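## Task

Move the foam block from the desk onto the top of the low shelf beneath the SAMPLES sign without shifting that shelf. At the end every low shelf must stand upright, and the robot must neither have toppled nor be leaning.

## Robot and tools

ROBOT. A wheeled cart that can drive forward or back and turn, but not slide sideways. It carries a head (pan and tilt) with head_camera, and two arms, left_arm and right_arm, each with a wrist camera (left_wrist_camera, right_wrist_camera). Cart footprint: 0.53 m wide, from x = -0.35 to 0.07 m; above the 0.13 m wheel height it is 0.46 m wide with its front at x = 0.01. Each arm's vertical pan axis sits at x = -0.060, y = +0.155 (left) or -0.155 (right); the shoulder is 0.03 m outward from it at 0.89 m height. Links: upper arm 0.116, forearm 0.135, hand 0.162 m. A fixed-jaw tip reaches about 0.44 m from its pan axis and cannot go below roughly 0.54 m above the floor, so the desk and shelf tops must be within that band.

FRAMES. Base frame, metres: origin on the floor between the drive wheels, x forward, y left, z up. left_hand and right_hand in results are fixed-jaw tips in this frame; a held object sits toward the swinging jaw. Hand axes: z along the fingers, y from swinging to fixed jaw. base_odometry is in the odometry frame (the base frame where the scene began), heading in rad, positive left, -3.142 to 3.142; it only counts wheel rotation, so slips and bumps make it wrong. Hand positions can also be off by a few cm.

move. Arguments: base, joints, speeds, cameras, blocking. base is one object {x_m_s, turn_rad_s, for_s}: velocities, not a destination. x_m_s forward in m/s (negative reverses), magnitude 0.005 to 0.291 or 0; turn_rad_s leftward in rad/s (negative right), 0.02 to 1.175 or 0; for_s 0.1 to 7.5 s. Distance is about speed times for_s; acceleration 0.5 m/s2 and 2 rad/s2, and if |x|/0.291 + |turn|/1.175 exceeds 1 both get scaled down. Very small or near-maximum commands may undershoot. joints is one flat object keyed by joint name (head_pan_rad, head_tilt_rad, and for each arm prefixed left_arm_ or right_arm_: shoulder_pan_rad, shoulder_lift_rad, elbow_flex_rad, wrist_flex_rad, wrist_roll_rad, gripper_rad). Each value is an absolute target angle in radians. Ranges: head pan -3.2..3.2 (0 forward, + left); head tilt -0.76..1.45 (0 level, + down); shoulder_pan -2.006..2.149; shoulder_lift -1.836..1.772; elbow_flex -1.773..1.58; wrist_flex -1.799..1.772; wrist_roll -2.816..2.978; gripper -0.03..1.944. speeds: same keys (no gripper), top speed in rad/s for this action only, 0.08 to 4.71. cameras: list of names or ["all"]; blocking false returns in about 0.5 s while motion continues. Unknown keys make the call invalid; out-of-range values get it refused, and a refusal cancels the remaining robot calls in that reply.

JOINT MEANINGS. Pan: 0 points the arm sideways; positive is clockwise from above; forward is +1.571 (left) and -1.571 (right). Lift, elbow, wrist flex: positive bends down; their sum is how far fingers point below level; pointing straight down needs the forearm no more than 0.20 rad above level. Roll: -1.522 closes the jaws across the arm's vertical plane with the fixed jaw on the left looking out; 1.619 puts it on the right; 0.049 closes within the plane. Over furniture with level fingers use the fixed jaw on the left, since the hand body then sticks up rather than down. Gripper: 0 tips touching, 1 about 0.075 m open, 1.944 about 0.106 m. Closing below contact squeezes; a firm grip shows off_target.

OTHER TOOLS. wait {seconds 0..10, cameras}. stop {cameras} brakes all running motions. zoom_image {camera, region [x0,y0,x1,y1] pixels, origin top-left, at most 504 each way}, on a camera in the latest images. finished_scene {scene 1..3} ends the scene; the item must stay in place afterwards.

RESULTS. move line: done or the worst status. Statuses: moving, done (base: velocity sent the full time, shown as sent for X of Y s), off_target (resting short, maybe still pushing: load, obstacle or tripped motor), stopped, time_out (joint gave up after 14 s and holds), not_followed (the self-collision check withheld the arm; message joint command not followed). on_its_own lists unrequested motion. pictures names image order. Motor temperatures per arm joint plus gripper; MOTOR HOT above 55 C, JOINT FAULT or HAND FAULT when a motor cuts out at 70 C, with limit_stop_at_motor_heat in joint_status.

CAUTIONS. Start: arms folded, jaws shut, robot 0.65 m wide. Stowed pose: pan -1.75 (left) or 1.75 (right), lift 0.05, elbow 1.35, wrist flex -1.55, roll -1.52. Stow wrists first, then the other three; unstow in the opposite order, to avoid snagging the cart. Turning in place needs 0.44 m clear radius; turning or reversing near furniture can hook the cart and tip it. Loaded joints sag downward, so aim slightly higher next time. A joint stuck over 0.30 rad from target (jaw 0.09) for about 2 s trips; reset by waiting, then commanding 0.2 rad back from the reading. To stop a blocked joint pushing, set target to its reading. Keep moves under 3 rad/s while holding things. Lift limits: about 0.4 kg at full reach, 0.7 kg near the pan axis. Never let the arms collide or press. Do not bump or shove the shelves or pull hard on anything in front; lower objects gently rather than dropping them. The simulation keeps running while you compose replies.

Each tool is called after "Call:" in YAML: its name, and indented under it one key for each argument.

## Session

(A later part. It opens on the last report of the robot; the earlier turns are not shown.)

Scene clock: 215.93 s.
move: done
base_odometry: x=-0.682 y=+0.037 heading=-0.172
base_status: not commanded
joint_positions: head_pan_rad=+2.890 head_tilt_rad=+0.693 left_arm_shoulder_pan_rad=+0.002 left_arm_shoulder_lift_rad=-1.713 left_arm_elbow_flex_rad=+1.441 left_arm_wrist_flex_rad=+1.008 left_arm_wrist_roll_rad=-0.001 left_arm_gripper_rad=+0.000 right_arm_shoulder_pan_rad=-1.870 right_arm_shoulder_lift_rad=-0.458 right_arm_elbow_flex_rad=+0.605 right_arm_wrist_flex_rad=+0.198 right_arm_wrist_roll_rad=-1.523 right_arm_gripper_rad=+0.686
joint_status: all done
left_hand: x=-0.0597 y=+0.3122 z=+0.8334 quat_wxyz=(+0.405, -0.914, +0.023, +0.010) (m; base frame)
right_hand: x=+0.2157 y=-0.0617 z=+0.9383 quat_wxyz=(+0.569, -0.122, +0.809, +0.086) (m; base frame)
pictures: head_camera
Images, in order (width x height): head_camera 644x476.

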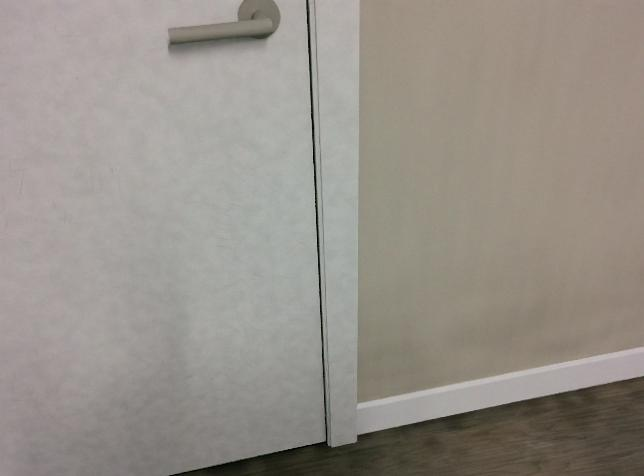

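Call:
move:
  base: {"x_m_s": -0.15, "for_s": 2.5}

Call:
move:
  base: {"turn_rad_s": 0.5, "for_s": 3.25}
  joints: {"head_pan_rad": 0, "head_tilt_rad": 0.4}
  cameras: ["head_camera"]

Scene clock: 227.73 s.
move: done
base_odometry: x=-1.052 y=+0.101 heading=-0.172
base_status: done (sent for 2.5 of 2.5 s)
joint_positions: head_pan_rad=+2.890 head_tilt_rad=+0.693 left_arm_shoulder_pan_rad=+0.002 left_arm_shoulder_lift_rad=-1.713 left_arm_elbow_flex_rad=+1.441 left_arm_wrist_flex_rad=+1.008 left_arm_wrist_roll_rad=-0.001 left_arm_gripper_rad=+0.000 right_arm_shoulder_pan_rad=-1.873 right_arm_shoulder_lift_rad=-0.458 right_arm_elbow_flex_rad=+0.605 right_arm_wrist_flex_rad=+0.198 right_arm_wrist_roll_rad=-1.523 right_arm_gripper_rad=+0.686
joint_status: not commanded
left_hand: x=-0.0597 y=+0.3122 z=+0.8334 quat_wxyz=(+0.405, -0.914, +0.023, +0.010) (m; base frame)
right_hand: x=+0.2155 y=-0.0609 z=+0.9383 quat_wxyz=(+0.569, -0.123, +0.809, +0.087) (m; base frame)
pictures: none

Scene clock: 231.63 s.
move: done
base_odometry: x=-1.052 y=+0.102 heading=+1.463
base_status: done (sent for 3.27 of 3.27 s)
joint_positions: head_pan_rad=+0.009 head_tilt_rad=+0.413 left_arm_shoulder_pan_rad=-0.004 left_arm_shoulder_lift_rad=-1.713 left_arm_elbow_flex_rad=+1.441 left_arm_wrist_flex_rad=+1.008 left_arm_wrist_roll_rad=-0.001 left_arm_gripper_rad=+0.000 right_arm_shoulder_pan_rad=-1.873 right_arm_shoulder_lift_rad=-0.458 right_arm_elbow_flex_rad=+0.605 right_arm_wrist_flex_rad=+0.198 right_arm_wrist_roll_rad=-1.523 right_arm_gripper_rad=+0.686
joint_status: all done
left_hand: x=-0.0607 y=+0.3122 z=+0.8334 quat_wxyz=(+0.405, -0.914, +0.021, +0.011) (m; base frame)
right_hand: x=+0.2155 y=-0.0609 z=+0.9383 quat_wxyz=(+0.569, -0.123, +0.809, +0.087) (m; base frame)
pictures: head_camera
Images, in order (width x height): head_camera 644x476.

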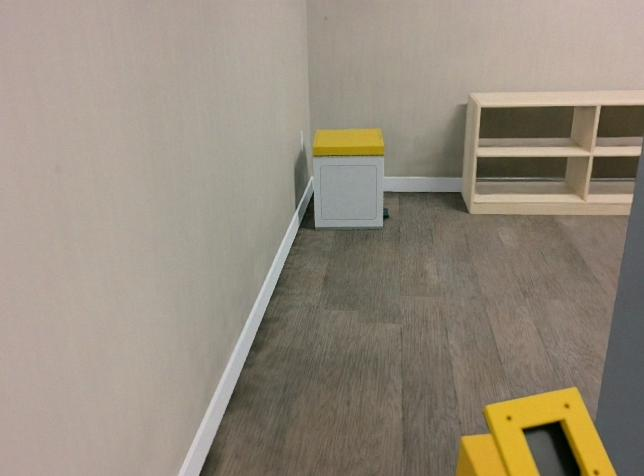

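Call:
move:
  base: {"turn_rad_s": -0.2, "for_s": 0.5}

Call:
move:
  base: {"x_m_s": 0.25, "for_s": 3.0}
  joints: {"head_pan_rad": -0.3, "head_tilt_rad": 0.4}
  cameras: ["head_camera"]

Call:
move:
  joints: {"head_pan_rad": -1.0, "head_tilt_rad": 0.4}
  cameras: ["head_camera"]

Scene clock: 242.90 s.
move: done
base_odometry: x=-1.052 y=+0.102 heading=+1.363
base_status: done (sent for 0.5 of 0.5 s)
joint_positions: head_pan_rad=+0.009 head_tilt_rad=+0.413 left_arm_shoulder_pan_rad=+0.003 left_arm_shoulder_lift_rad=-1.713 left_arm_elbow_flex_rad=+1.441 left_arm_wrist_flex_rad=+1.008 left_arm_wrist_roll_rad=-0.001 left_arm_gripper_rad=+0.000 right_arm_shoulder_pan_rad=-1.870 right_arm_shoulder_lift_rad=-0.458 right_arm_elbow_flex_rad=+0.605 right_arm_wrist_flex_rad=+0.198 right_arm_wrist_roll_rad=-1.523 right_arm_gripper_rad=+0.686
joint_status: not commanded
left_hand: x=-0.0595 y=+0.3122 z=+0.8334 quat_wxyz=(+0.405, -0.914, +0.024, +0.009) (m; base frame)
right_hand: x=+0.2157 y=-0.0617 z=+0.9383 quat_wxyz=(+0.569, -0.122, +0.809, +0.086) (m; base frame)
pictures: none

Scene clock: 247.07 s.
move: done
base_odometry: x=-0.898 y=+0.836 heading=+1.361
base_status: done (sent for 3 of 3 s)
joint_positions: head_pan_rad=-0.292 head_tilt_rad=+0.412 left_arm_shoulder_pan_rad=-0.006 left_arm_shoulder_lift_rad=-1.713 left_arm_elbow_flex_rad=+1.441 left_arm_wrist_flex_rad=+1.008 left_arm_wrist_roll_rad=-0.001 left_arm_gripper_rad=+0.000 right_arm_shoulder_pan_rad=-1.866 right_arm_shoulder_lift_rad=-0.458 right_arm_elbow_flex_rad=+0.605 right_arm_wrist_flex_rad=+0.198 right_arm_wrist_roll_rad=-1.523 right_arm_gripper_rad=+0.686
joint_status: all done
left_hand: x=-0.0609 y=+0.3122 z=+0.8334 quat_wxyz=(+0.405, -0.914, +0.020, +0.011) (m; base frame)
right_hand: x=+0.2162 y=-0.0630 z=+0.9383 quat_wxyz=(+0.569, -0.120, +0.809, +0.085) (m; base frame)
pictures: head_camera
Images, in order (width x height): head_camera 644x476.

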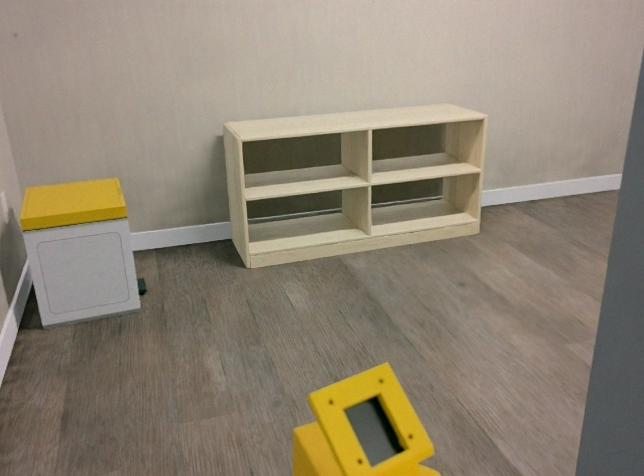

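Scene clock: 248.33 s.
move: done
base_odometry: x=-0.898 y=+0.836 heading=+1.361
base_status: not commanded
joint_positions: head_pan_rad=-0.991 head_tilt_rad=+0.412 left_arm_shoulder_pan_rad=-0.006 left_arm_shoulder_lift_rad=-1.713 left_arm_elbow_flex_rad=+1.441 left_arm_wrist_flex_rad=+1.008 left_arm_wrist_roll_rad=-0.001 left_arm_gripper_rad=+0.000 right_arm_shoulder_pan_rad=-1.866 right_arm_shoulder_lift_rad=-0.458 right_arm_elbow_flex_rad=+0.605 right_arm_wrist_flex_rad=+0.198 right_arm_wrist_roll_rad=-1.523 right_arm_gripper_rad=+0.686
joint_status: all done
left_hand: x=-0.0609 y=+0.3122 z=+0.8334 quat_wxyz=(+0.405, -0.914, +0.020, +0.011) (m; base frame)
right_hand: x=+0.2162 y=-0.0630 z=+0.9383 quat_wxyz=(+0.569, -0.120, +0.809, +0.085) (m; base frame)
pictures: head_camera
Images, in order (width x height): head_camera 644x476.

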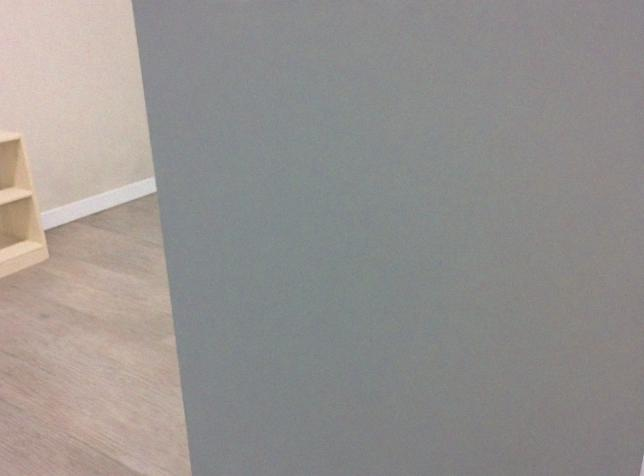

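Call:
move:
  joints: {"head_pan_rad": -0.2, "head_tilt_rad": -0.15}
  cameras: ["head_camera"]

Scene clock: 252.73 s.
move: done
base_odometry: x=-0.898 y=+0.836 heading=+1.361
base_status: not commanded
joint_positions: head_pan_rad=-0.210 head_tilt_rad=-0.141 left_arm_shoulder_pan_rad=-0.006 left_arm_shoulder_lift_rad=-1.713 left_arm_elbow_flex_rad=+1.441 left_arm_wrist_flex_rad=+1.008 left_arm_wrist_roll_rad=-0.001 left_arm_gripper_rad=+0.000 right_arm_shoulder_pan_rad=-1.866 right_arm_shoulder_lift_rad=-0.458 right_arm_elbow_flex_rad=+0.605 right_arm_wrist_flex_rad=+0.198 right_arm_wrist_roll_rad=-1.523 right_arm_gripper_rad=+0.686
joint_status: all done
left_hand: x=-0.0609 y=+0.3122 z=+0.8334 quat_wxyz=(+0.405, -0.914, +0.020, +0.011) (m; base frame)
right_hand: x=+0.2162 y=-0.0630 z=+0.9383 quat_wxyz=(+0.569, -0.120, +0.809, +0.085) (m; base frame)
pictures: head_camera
Images, in order (width x height): head_camera 644x476.

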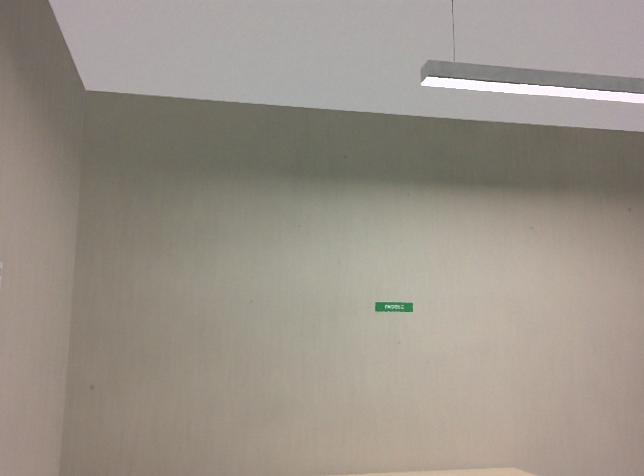

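Call:
zoom_image:
  camera: "head_camera"
  region: [350, 285, 440, 330]

Scaled by 5.600.

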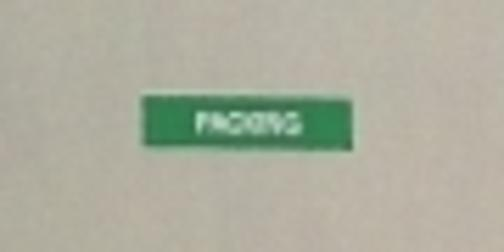

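Call:
move:
  base: {"x_m_s": 0.25, "for_s": 3.5}
  joints: {"head_pan_rad": -1.2, "head_tilt_rad": 0.15}
  cameras: ["head_camera"]

Scene clock: 266.40 s.
move: done
base_odometry: x=-0.717 y=+1.692 heading=+1.365
base_status: done (sent for 3.5 of 3.5 s)
joint_positions: head_pan_rad=-1.190 head_tilt_rad=+0.142 left_arm_shoulder_pan_rad=-0.004 left_arm_shoulder_lift_rad=-1.713 left_arm_elbow_flex_rad=+1.441 left_arm_wrist_flex_rad=+1.008 left_arm_wrist_roll_rad=-0.001 left_arm_gripper_rad=+0.000 right_arm_shoulder_pan_rad=-1.866 right_arm_shoulder_lift_rad=-0.459 right_arm_elbow_flex_rad=+0.605 right_arm_wrist_flex_rad=+0.198 right_arm_wrist_roll_rad=-1.523 right_arm_gripper_rad=+0.686
joint_status: all done
left_hand: x=-0.0607 y=+0.3122 z=+0.8334 quat_wxyz=(+0.405, -0.914, +0.021, +0.011) (m; base frame)
right_hand: x=+0.2161 y=-0.0630 z=+0.9387 quat_wxyz=(+0.570, -0.120, +0.809, +0.085) (m; base frame)
pictures: head_camera
Images, in order (width x height): head_camera 644x476.

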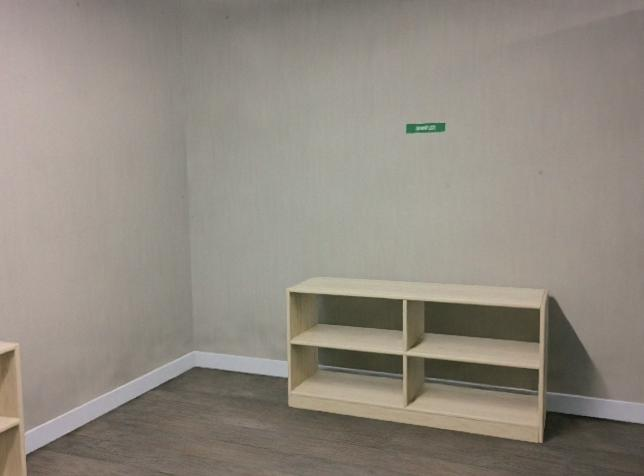

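Call:
move:
  base: {"turn_rad_s": -0.5, "for_s": 2.7}
  joints: {"head_pan_rad": 0, "head_tilt_rad": 0.3}

Call:
move:
  base: {"x_m_s": 0.25, "for_s": 6.8}
  cameras: ["head_camera"]

Scene clock: 278.10 s.
move: done
base_odometry: x=-0.718 y=+1.692 heading=+0.013
base_status: done (sent for 2.7 of 2.7 s)
joint_positions: head_pan_rad=-0.011 head_tilt_rad=+0.292 left_arm_shoulder_pan_rad=+0.002 left_arm_shoulder_lift_rad=-1.713 left_arm_elbow_flex_rad=+1.441 left_arm_wrist_flex_rad=+1.008 left_arm_wrist_roll_rad=-0.001 left_arm_gripper_rad=+0.000 right_arm_shoulder_pan_rad=-1.866 right_arm_shoulder_lift_rad=-0.459 right_arm_elbow_flex_rad=+0.605 right_arm_wrist_flex_rad=+0.198 right_arm_wrist_roll_rad=-1.523 right_arm_gripper_rad=+0.686
joint_status: all done
left_hand: x=-0.0597 y=+0.3122 z=+0.8334 quat_wxyz=(+0.405, -0.914, +0.023, +0.010) (m; base frame)
right_hand: x=+0.2161 y=-0.0630 z=+0.9387 quat_wxyz=(+0.570, -0.120, +0.809, +0.085) (m; base frame)
pictures: none

Scene clock: 286.07 s.
move: done
base_odometry: x=+0.983 y=+1.714 heading=+0.015
base_status: done (sent for 6.8 of 6.8 s)
joint_positions: head_pan_rad=-0.011 head_tilt_rad=+0.293 left_arm_shoulder_pan_rad=-0.004 left_arm_shoulder_lift_rad=-1.713 left_arm_elbow_flex_rad=+1.441 left_arm_wrist_flex_rad=+1.008 left_arm_wrist_roll_rad=-0.001 left_arm_gripper_rad=+0.000 right_arm_shoulder_pan_rad=-1.866 right_arm_shoulder_lift_rad=-0.459 right_arm_elbow_flex_rad=+0.605 right_arm_wrist_flex_rad=+0.198 right_arm_wrist_roll_rad=-1.523 right_arm_gripper_rad=+0.686
joint_status: not commanded
left_hand: x=-0.0607 y=+0.3122 z=+0.8334 quat_wxyz=(+0.405, -0.914, +0.021, +0.011) (m; base frame)
right_hand: x=+0.2161 y=-0.0630 z=+0.9387 quat_wxyz=(+0.570, -0.120, +0.809, +0.085) (m; base frame)
pictures: head_camera
Images, in order (width x height): head_camera 644x476.

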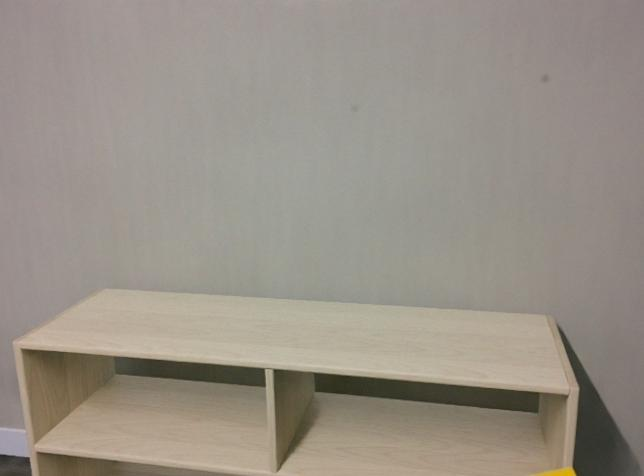

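Call:
move:
  base: {"turn_rad_s": -0.3, "for_s": 0.6}

Call:
move:
  base: {"x_m_s": 0.2, "for_s": 3.2}
  joints: {"head_tilt_rad": 0.9}
  cameras: ["head_camera", "right_wrist_camera"]

Scene clock: 292.47 s.
move: done
base_odometry: x=+0.983 y=+1.714 heading=-0.168
base_status: done (sent for 0.6 of 0.6 s)
joint_positions: head_pan_rad=-0.011 head_tilt_rad=+0.293 left_arm_shoulder_pan_rad=-0.001 left_arm_shoulder_lift_rad=-1.713 left_arm_elbow_flex_rad=+1.441 left_arm_wrist_flex_rad=+1.008 left_arm_wrist_roll_rad=-0.001 left_arm_gripper_rad=+0.000 right_arm_shoulder_pan_rad=-1.867 right_arm_shoulder_lift_rad=-0.459 right_arm_elbow_flex_rad=+0.605 right_arm_wrist_flex_rad=+0.198 right_arm_wrist_roll_rad=-1.523 right_arm_gripper_rad=+0.686
joint_status: not commanded
left_hand: x=-0.0602 y=+0.3122 z=+0.8334 quat_wxyz=(+0.405, -0.914, +0.022, +0.010) (m; base frame)
right_hand: x=+0.2160 y=-0.0626 z=+0.9387 quat_wxyz=(+0.570, -0.120, +0.809, +0.085) (m; base frame)
pictures: none

Scene clock: 296.67 s.
move: done
base_odometry: x=+1.614 y=+1.607 heading=-0.168
base_status: done (sent for 3.2 of 3.2 s)
joint_positions: head_pan_rad=-0.011 head_tilt_rad=+0.894 left_arm_shoulder_pan_rad=-0.004 left_arm_shoulder_lift_rad=-1.713 left_arm_elbow_flex_rad=+1.441 left_arm_wrist_flex_rad=+1.008 left_arm_wrist_roll_rad=-0.001 left_arm_gripper_rad=+0.000 right_arm_shoulder_pan_rad=-1.867 right_arm_shoulder_lift_rad=-0.459 right_arm_elbow_flex_rad=+0.605 right_arm_wrist_flex_rad=+0.198 right_arm_wrist_roll_rad=-1.523 right_arm_gripper_rad=+0.686
joint_status: all done
left_hand: x=-0.0607 y=+0.3122 z=+0.8334 quat_wxyz=(+0.405, -0.914, +0.021, +0.011) (m; base frame)
right_hand: x=+0.2160 y=-0.0626 z=+0.9387 quat_wxyz=(+0.570, -0.120, +0.809, +0.085) (m; base frame)
pictures: head_camera, right_wrist_camera
Images, in order (width x height): head_camera 644x476, right_wrist_camera 644x476.

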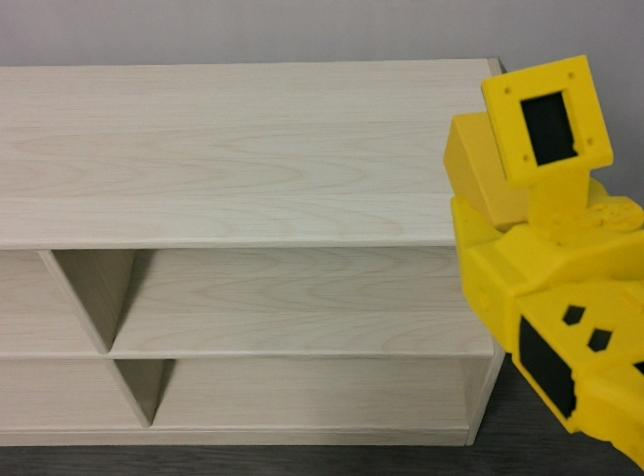

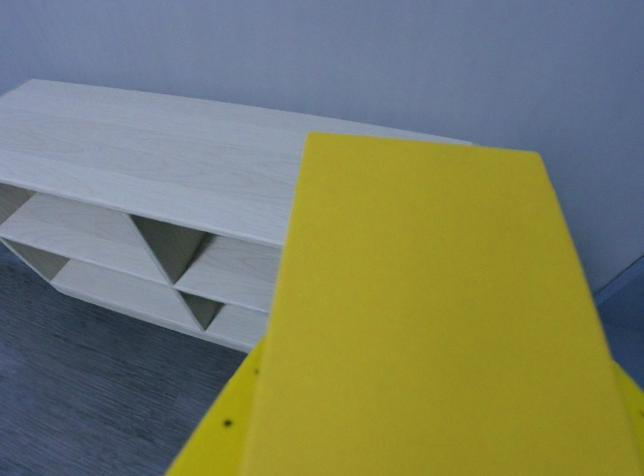

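Call:
move:
  base: {"x_m_s": 0.15, "for_s": 2.5}
  joints: {"head_tilt_rad": 1.1, "head_pan_rad": -0.2}
  cameras: ["head_camera"]

Scene clock: 322.70 s.
move: done
base_odometry: x=+1.984 y=+1.544 heading=-0.166
base_status: done (sent for 2.5 of 2.5 s)
joint_positions: head_pan_rad=-0.190 head_tilt_rad=+1.094 left_arm_shoulder_pan_rad=-0.004 left_arm_shoulder_lift_rad=-1.713 left_arm_elbow_flex_rad=+1.441 left_arm_wrist_flex_rad=+1.008 left_arm_wrist_roll_rad=-0.001 left_arm_gripper_rad=+0.000 right_arm_shoulder_pan_rad=-1.869 right_arm_shoulder_lift_rad=-0.459 right_arm_elbow_flex_rad=+0.605 right_arm_wrist_flex_rad=+0.198 right_arm_wrist_roll_rad=-1.523 right_arm_gripper_rad=+0.686
joint_status: all done
left_hand: x=-0.0607 y=+0.3122 z=+0.8334 quat_wxyz=(+0.405, -0.914, +0.021, +0.011) (m; base frame)
right_hand: x=+0.2158 y=-0.0622 z=+0.9387 quat_wxyz=(+0.570, -0.121, +0.808, +0.086) (m; base frame)
pictures: head_camera
Images, in order (width x height): head_camera 644x476.

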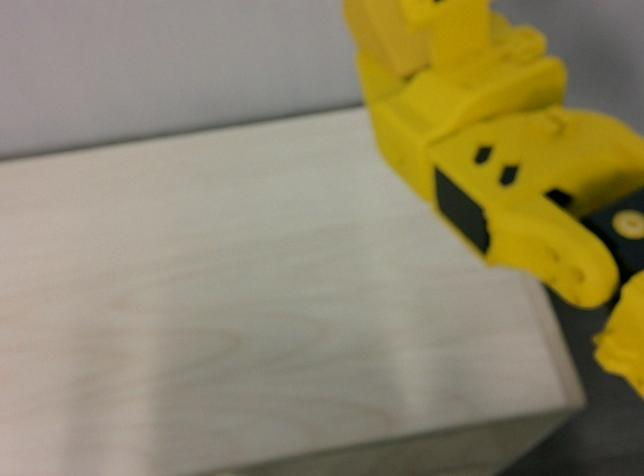

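Call:
move:
  joints: {"right_arm_shoulder_lift_rad": 0.763, "right_arm_elbow_flex_rad": 0.6, "right_arm_wrist_flex_rad": -0.93}
  speeds: {"right_arm_shoulder_lift_rad": 1.0, "right_arm_elbow_flex_rad": 0.5, "right_arm_wrist_flex_rad": 0.95}

Call:
move:
  joints: {"right_arm_shoulder_lift_rad": 1.5, "right_arm_elbow_flex_rad": 0.0, "right_arm_wrist_flex_rad": -1.0}
  speeds: {"right_arm_shoulder_lift_rad": 0.5, "right_arm_elbow_flex_rad": 0.4, "right_arm_wrist_flex_rad": 0.5}
  cameras: ["head_camera", "right_wrist_camera"]

Scene clock: 336.60 s.
move: done
base_odometry: x=+1.984 y=+1.544 heading=-0.166
base_status: not commanded
joint_positions: head_pan_rad=-0.190 head_tilt_rad=+1.094 left_arm_shoulder_pan_rad=-0.004 left_arm_shoulder_lift_rad=-1.713 left_arm_elbow_flex_rad=+1.441 left_arm_wrist_flex_rad=+1.008 left_arm_wrist_roll_rad=-0.001 left_arm_gripper_rad=+0.000 right_arm_shoulder_pan_rad=-1.869 right_arm_shoulder_lift_rad=+0.773 right_arm_elbow_flex_rad=+0.603 right_arm_wrist_flex_rad=-0.913 right_arm_wrist_roll_rad=-1.523 right_arm_gripper_rad=+0.686
joint_status: all done
left_hand: x=-0.0607 y=+0.3122 z=+0.8334 quat_wxyz=(+0.405, -0.914, +0.021, +0.011) (m; base frame)
right_hand: x=+0.2281 y=-0.0584 z=+0.7519 quat_wxyz=(+0.520, -0.126, +0.841, +0.078) (m; base frame)
pictures: none

Scene clock: 338.67 s.
move: done
base_odometry: x=+1.984 y=+1.544 heading=-0.166
base_status: not commanded
joint_positions: head_pan_rad=-0.190 head_tilt_rad=+1.094 left_arm_shoulder_pan_rad=-0.004 left_arm_shoulder_lift_rad=-1.713 left_arm_elbow_flex_rad=+1.441 left_arm_wrist_flex_rad=+1.008 left_arm_wrist_roll_rad=-0.001 left_arm_gripper_rad=+0.000 right_arm_shoulder_pan_rad=-1.869 right_arm_shoulder_lift_rad=+1.507 right_arm_elbow_flex_rad=+0.025 right_arm_wrist_flex_rad=-0.985 right_arm_wrist_roll_rad=-1.523 right_arm_gripper_rad=+0.686
joint_status: all done
left_hand: x=-0.0607 y=+0.3122 z=+0.8334 quat_wxyz=(+0.405, -0.914, +0.021, +0.011) (m; base frame)
right_hand: x=+0.2168 y=-0.0619 z=+0.6549 quat_wxyz=(+0.484, -0.129, +0.862, +0.073) (m; base frame)
pictures: head_camera, right_wrist_camera
Images, in order (width x height): head_camera 644x476, right_wrist_camera 644x476.

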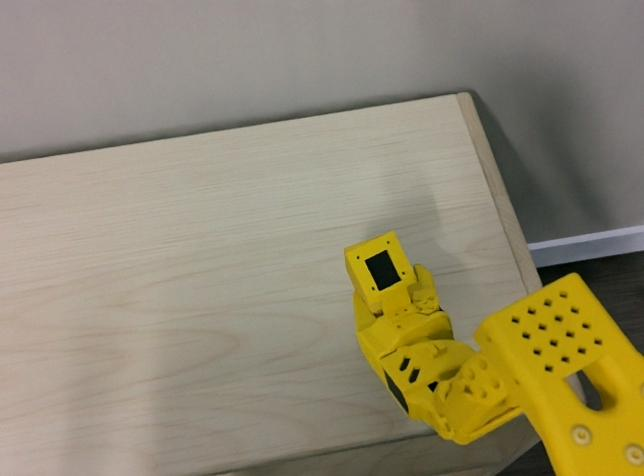

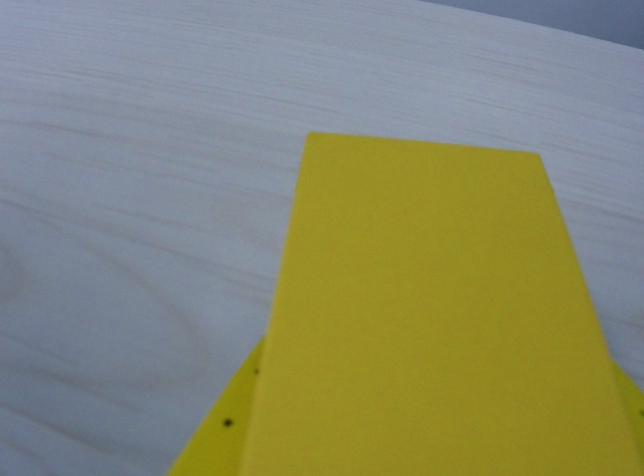

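Call:
move:
  joints: {"right_arm_shoulder_lift_rad": 1.68, "right_arm_elbow_flex_rad": -0.15, "right_arm_wrist_flex_rad": -0.98}
  speeds: {"right_arm_shoulder_lift_rad": 0.2, "right_arm_elbow_flex_rad": 0.2, "right_arm_wrist_flex_rad": 0.3}
  cameras: ["head_camera", "right_wrist_camera"]

Scene clock: 347.50 s.
move: done
base_odometry: x=+1.984 y=+1.544 heading=-0.166
base_status: not commanded
joint_positions: head_pan_rad=-0.190 head_tilt_rad=+1.094 left_arm_shoulder_pan_rad=-0.004 left_arm_shoulder_lift_rad=-1.713 left_arm_elbow_flex_rad=+1.441 left_arm_wrist_flex_rad=+1.008 left_arm_wrist_roll_rad=-0.001 left_arm_gripper_rad=+0.000 right_arm_shoulder_pan_rad=-1.869 right_arm_shoulder_lift_rad=+1.687 right_arm_elbow_flex_rad=-0.125 right_arm_wrist_flex_rad=-0.982 right_arm_wrist_roll_rad=-1.523 right_arm_gripper_rad=+0.686
joint_status: all done
left_hand: x=-0.0607 y=+0.3122 z=+0.8334 quat_wxyz=(+0.405, -0.914, +0.021, +0.011) (m; base frame)
right_hand: x=+0.2051 y=-0.0655 z=+0.6302 quat_wxyz=(+0.470, -0.130, +0.870, +0.071) (m; base frame)
pictures: head_camera, right_wrist_camera
Images, in order (width x height): head_camera 644x476, right_wrist_camera 644x476.

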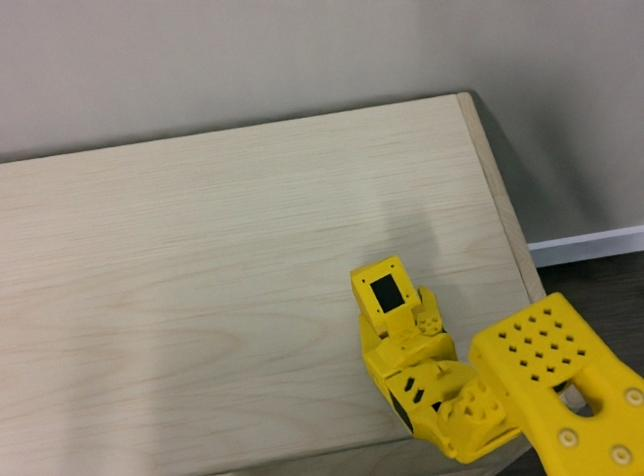

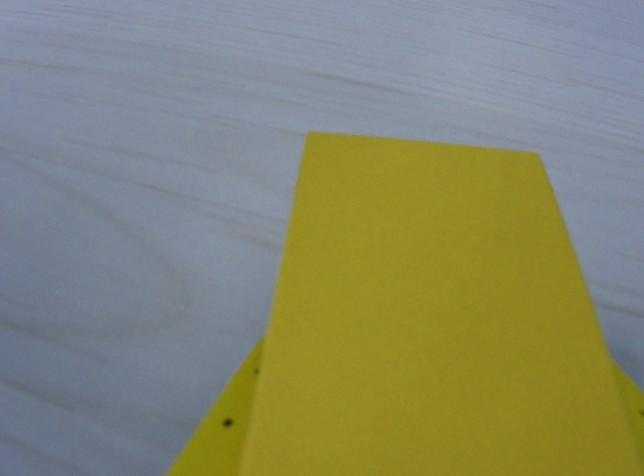

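Call:
move:
  joints: {"right_arm_wrist_flex_rad": -0.88}
  speeds: {"right_arm_wrist_flex_rad": 0.15}
  cameras: ["right_wrist_camera"]

Call:
move:
  joints: {"right_arm_wrist_flex_rad": -0.78}
  speeds: {"right_arm_wrist_flex_rad": 0.15}
  cameras: ["right_wrist_camera"]

Scene clock: 355.47 s.
move: done
base_odometry: x=+1.984 y=+1.544 heading=-0.166
base_status: not commanded
joint_positions: head_pan_rad=-0.190 head_tilt_rad=+1.094 left_arm_shoulder_pan_rad=-0.004 left_arm_shoulder_lift_rad=-1.713 left_arm_elbow_flex_rad=+1.441 left_arm_wrist_flex_rad=+1.008 left_arm_wrist_roll_rad=-0.001 left_arm_gripper_rad=+0.000 right_arm_shoulder_pan_rad=-1.867 right_arm_shoulder_lift_rad=+1.687 right_arm_elbow_flex_rad=-0.135 right_arm_wrist_flex_rad=-0.890 right_arm_wrist_roll_rad=-1.523 right_arm_gripper_rad=+0.686
joint_status: all done
left_hand: x=-0.0607 y=+0.3122 z=+0.8334 quat_wxyz=(+0.405, -0.914, +0.021, +0.011) (m; base frame)
right_hand: x=+0.1990 y=-0.0678 z=+0.6195 quat_wxyz=(+0.434, -0.132, +0.889, +0.065) (m; base frame)
pictures: right_wrist_camera
Images, in order (width x height): right_wrist_camera 644x476.

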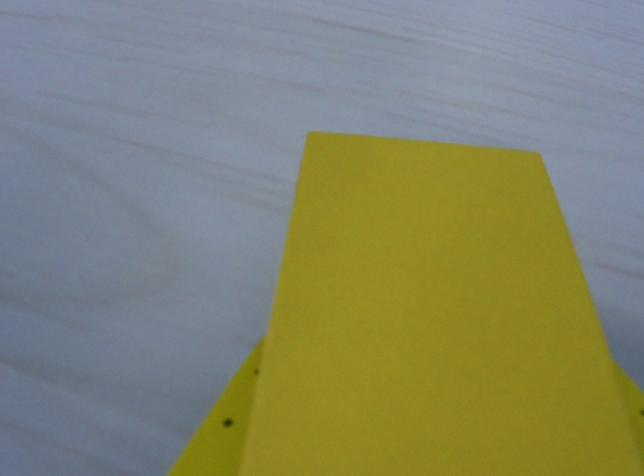

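Scene clock: 356.50 s.
move: off_target
base_odometry: x=+1.984 y=+1.544 heading=-0.166
base_status: not commanded
joint_positions: head_pan_rad=-0.190 head_tilt_rad=+1.094 left_arm_shoulder_pan_rad=-0.004 left_arm_shoulder_lift_rad=-1.713 left_arm_elbow_flex_rad=+1.441 left_arm_wrist_flex_rad=+1.008 left_arm_wrist_roll_rad=-0.001 left_arm_gripper_rad=+0.000 right_arm_shoulder_pan_rad=-1.866 right_arm_shoulder_lift_rad=+1.676 right_arm_elbow_flex_rad=-0.152 right_arm_wrist_flex_rad=-0.831 right_arm_wrist_roll_rad=-1.523 right_arm_gripper_rad=+0.686
joint_status: right_arm_wrist_flex_rad off_target (ended at -0.830, target -0.780)
left_hand: x=-0.0607 y=+0.3122 z=+0.8334 quat_wxyz=(+0.405, -0.914, +0.021, +0.011) (m; base frame)
right_hand: x=+0.2001 y=-0.0679 z=+0.6171 quat_wxyz=(+0.420, -0.133, +0.895, +0.063) (m; base frame)
pictures: right_wrist_camera
Images, in order (width x height): right_wrist_camera 644x476.

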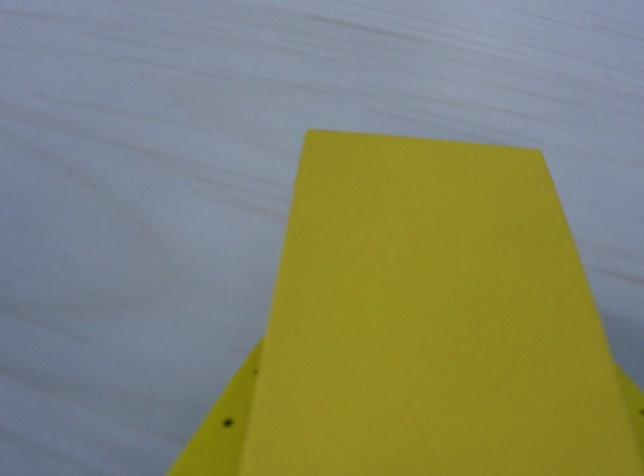

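Call:
move:
  joints: {"right_arm_shoulder_lift_rad": 1.77, "right_arm_elbow_flex_rad": -0.15, "right_arm_wrist_flex_rad": -1.03}
  speeds: {"right_arm_shoulder_lift_rad": 0.2, "right_arm_elbow_flex_rad": 0.2, "right_arm_wrist_flex_rad": 0.4}

Call:
move:
  joints: {"right_arm_gripper_rad": 0.9}
  cameras: ["right_wrist_camera"]

Call:
move:
  joints: {"right_arm_gripper_rad": 1.3}
  cameras: ["right_wrist_camera"]

Scene clock: 364.27 s.
move: done
base_odometry: x=+1.984 y=+1.544 heading=-0.166
base_status: not commanded
joint_positions: head_pan_rad=-0.190 head_tilt_rad=+1.094 left_arm_shoulder_pan_rad=-0.004 left_arm_shoulder_lift_rad=-1.713 left_arm_elbow_flex_rad=+1.441 left_arm_wrist_flex_rad=+1.008 left_arm_wrist_roll_rad=-0.001 left_arm_gripper_rad=+0.000 right_arm_shoulder_pan_rad=-1.867 right_arm_shoulder_lift_rad=+1.770 right_arm_elbow_flex_rad=-0.147 right_arm_wrist_flex_rad=-1.022 right_arm_wrist_roll_rad=-1.525 right_arm_gripper_rad=+0.686
joint_status: all done
left_hand: x=-0.0607 y=+0.3122 z=+0.8334 quat_wxyz=(+0.405, -0.914, +0.021, +0.011) (m; base frame)
right_hand: x=+0.1918 y=-0.0700 z=+0.6184 quat_wxyz=(+0.461, -0.130, +0.875, +0.069) (m; base frame)
pictures: none

Scene clock: 364.97 s.
move: done
base_odometry: x=+1.984 y=+1.544 heading=-0.166
base_status: not commanded
joint_positions: head_pan_rad=-0.190 head_tilt_rad=+1.094 left_arm_shoulder_pan_rad=-0.004 left_arm_shoulder_lift_rad=-1.713 left_arm_elbow_flex_rad=+1.441 left_arm_wrist_flex_rad=+1.008 left_arm_wrist_roll_rad=-0.001 left_arm_gripper_rad=+0.000 right_arm_shoulder_pan_rad=-1.872 right_arm_shoulder_lift_rad=+1.771 right_arm_elbow_flex_rad=-0.138 right_arm_wrist_flex_rad=-1.022 right_arm_wrist_roll_rad=-1.525 right_arm_gripper_rad=+0.890
joint_status: all done
left_hand: x=-0.0607 y=+0.3122 z=+0.8334 quat_wxyz=(+0.405, -0.914, +0.021, +0.011) (m; base frame)
right_hand: x=+0.1891 y=-0.0696 z=+0.6168 quat_wxyz=(+0.456, -0.132, +0.877, +0.070) (m; base frame)
pictures: right_wrist_camera
Images, in order (width x height): right_wrist_camera 644x476.

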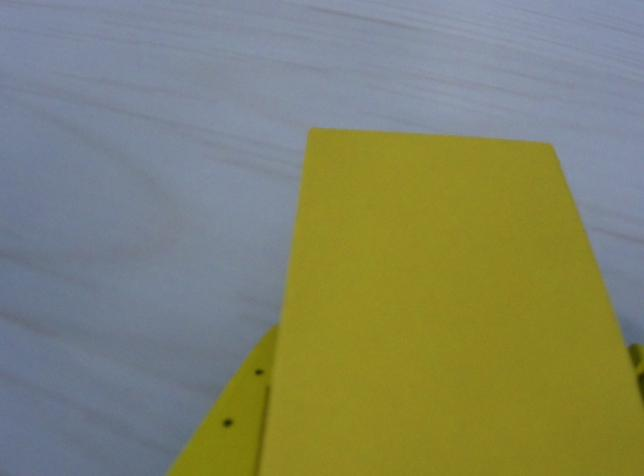

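Scene clock: 365.70 s.
move: done
base_odometry: x=+1.984 y=+1.544 heading=-0.166
base_status: not commanded
joint_positions: head_pan_rad=-0.190 head_tilt_rad=+1.094 left_arm_shoulder_pan_rad=-0.004 left_arm_shoulder_lift_rad=-1.713 left_arm_elbow_flex_rad=+1.441 left_arm_wrist_flex_rad=+1.008 left_arm_wrist_roll_rad=-0.001 left_arm_gripper_rad=+0.000 right_arm_shoulder_pan_rad=-1.872 right_arm_shoulder_lift_rad=+1.771 right_arm_elbow_flex_rad=-0.138 right_arm_wrist_flex_rad=-1.022 right_arm_wrist_roll_rad=-1.525 right_arm_gripper_rad=+1.290
joint_status: all done
left_hand: x=-0.0607 y=+0.3122 z=+0.8334 quat_wxyz=(+0.405, -0.914, +0.021, +0.011) (m; base frame)
right_hand: x=+0.1891 y=-0.0696 z=+0.6168 quat_wxyz=(+0.456, -0.132, +0.877, +0.070) (m; base frame)
pictures: right_wrist_camera
Images, in order (width x height): right_wrist_camera 644x476.

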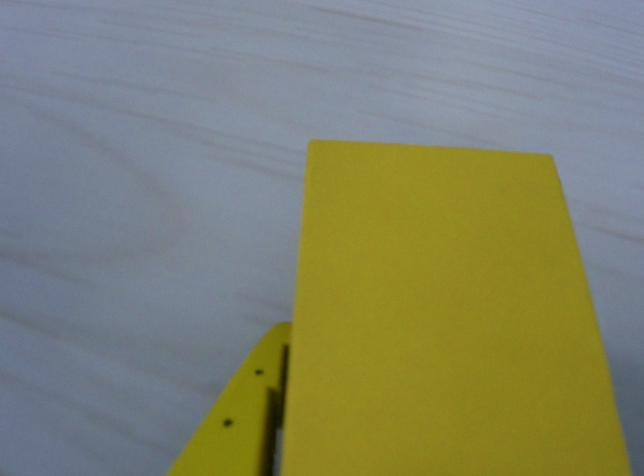

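Call:
move:
  joints: {"right_arm_shoulder_lift_rad": 1.3, "right_arm_elbow_flex_rad": 0.2, "right_arm_wrist_flex_rad": -1.1, "right_arm_gripper_rad": 1.5}
  speeds: {"right_arm_shoulder_lift_rad": 0.5, "right_arm_elbow_flex_rad": 0.4, "right_arm_wrist_flex_rad": 0.3}
  cameras: ["right_wrist_camera"]

Call:
move:
  joints: {"right_arm_shoulder_lift_rad": 0.5, "right_arm_elbow_flex_rad": 0.6, "right_arm_wrist_flex_rad": -0.9}
  cameras: ["right_wrist_camera", "head_camera"]

Scene clock: 373.93 s.
move: done
base_odometry: x=+1.984 y=+1.544 heading=-0.166
base_status: not commanded
joint_positions: head_pan_rad=-0.190 head_tilt_rad=+1.094 left_arm_shoulder_pan_rad=-0.004 left_arm_shoulder_lift_rad=-1.713 left_arm_elbow_flex_rad=+1.441 left_arm_wrist_flex_rad=+1.008 left_arm_wrist_roll_rad=-0.001 left_arm_gripper_rad=+0.000 right_arm_shoulder_pan_rad=-1.872 right_arm_shoulder_lift_rad=+1.359 right_arm_elbow_flex_rad=+0.194 right_arm_wrist_flex_rad=-1.085 right_arm_wrist_roll_rad=-1.525 right_arm_gripper_rad=+1.491
joint_status: all done
left_hand: x=-0.0607 y=+0.3122 z=+0.8334 quat_wxyz=(+0.405, -0.914, +0.021, +0.011) (m; base frame)
right_hand: x=+0.2216 y=-0.0595 z=+0.6830 quat_wxyz=(+0.518, -0.127, +0.842, +0.079) (m; base frame)
pictures: right_wrist_camera
Images, in order (width x height): right_wrist_camera 644x476.

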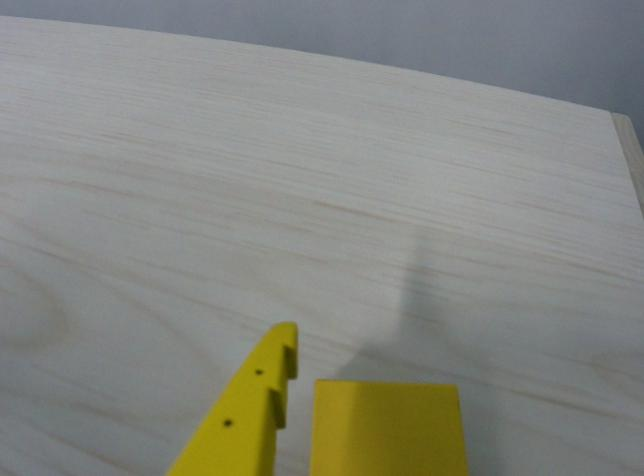

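Scene clock: 375.23 s.
move: done
base_odometry: x=+1.984 y=+1.544 heading=-0.166
base_status: not commanded
joint_positions: head_pan_rad=-0.190 head_tilt_rad=+1.094 left_arm_shoulder_pan_rad=-0.004 left_arm_shoulder_lift_rad=-1.713 left_arm_elbow_flex_rad=+1.441 left_arm_wrist_flex_rad=+1.008 left_arm_wrist_roll_rad=-0.001 left_arm_gripper_rad=+0.000 right_arm_shoulder_pan_rad=-1.872 right_arm_shoulder_lift_rad=+0.558 right_arm_elbow_flex_rad=+0.597 right_arm_wrist_flex_rad=-0.902 right_arm_wrist_roll_rad=-1.525 right_arm_gripper_rad=+1.491
joint_status: all done
left_hand: x=-0.0607 y=+0.3122 z=+0.8334 quat_wxyz=(+0.405, -0.914, +0.021, +0.011) (m; base frame)
right_hand: x=+0.2513 y=-0.0502 z=+0.8130 quat_wxyz=(+0.605, -0.118, +0.782, +0.093) (m; base frame)
pictures: head_camera, right_wrist_camera
Images, in order (width x height): head_camera 644x476, right_wrist_camera 644x476.

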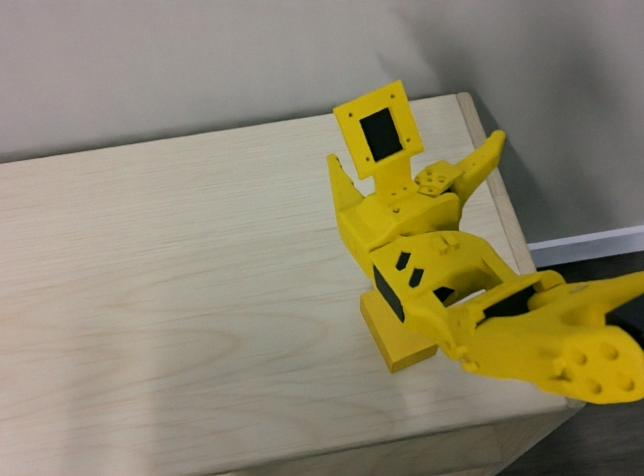

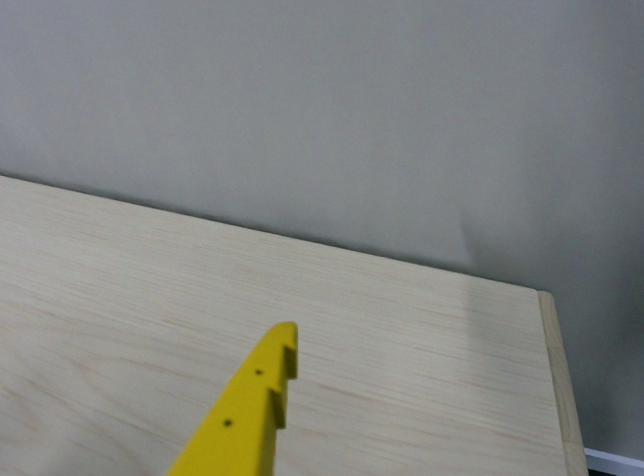

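Call:
finished_scene:
  scene: 1

The scene is finished: the task was done.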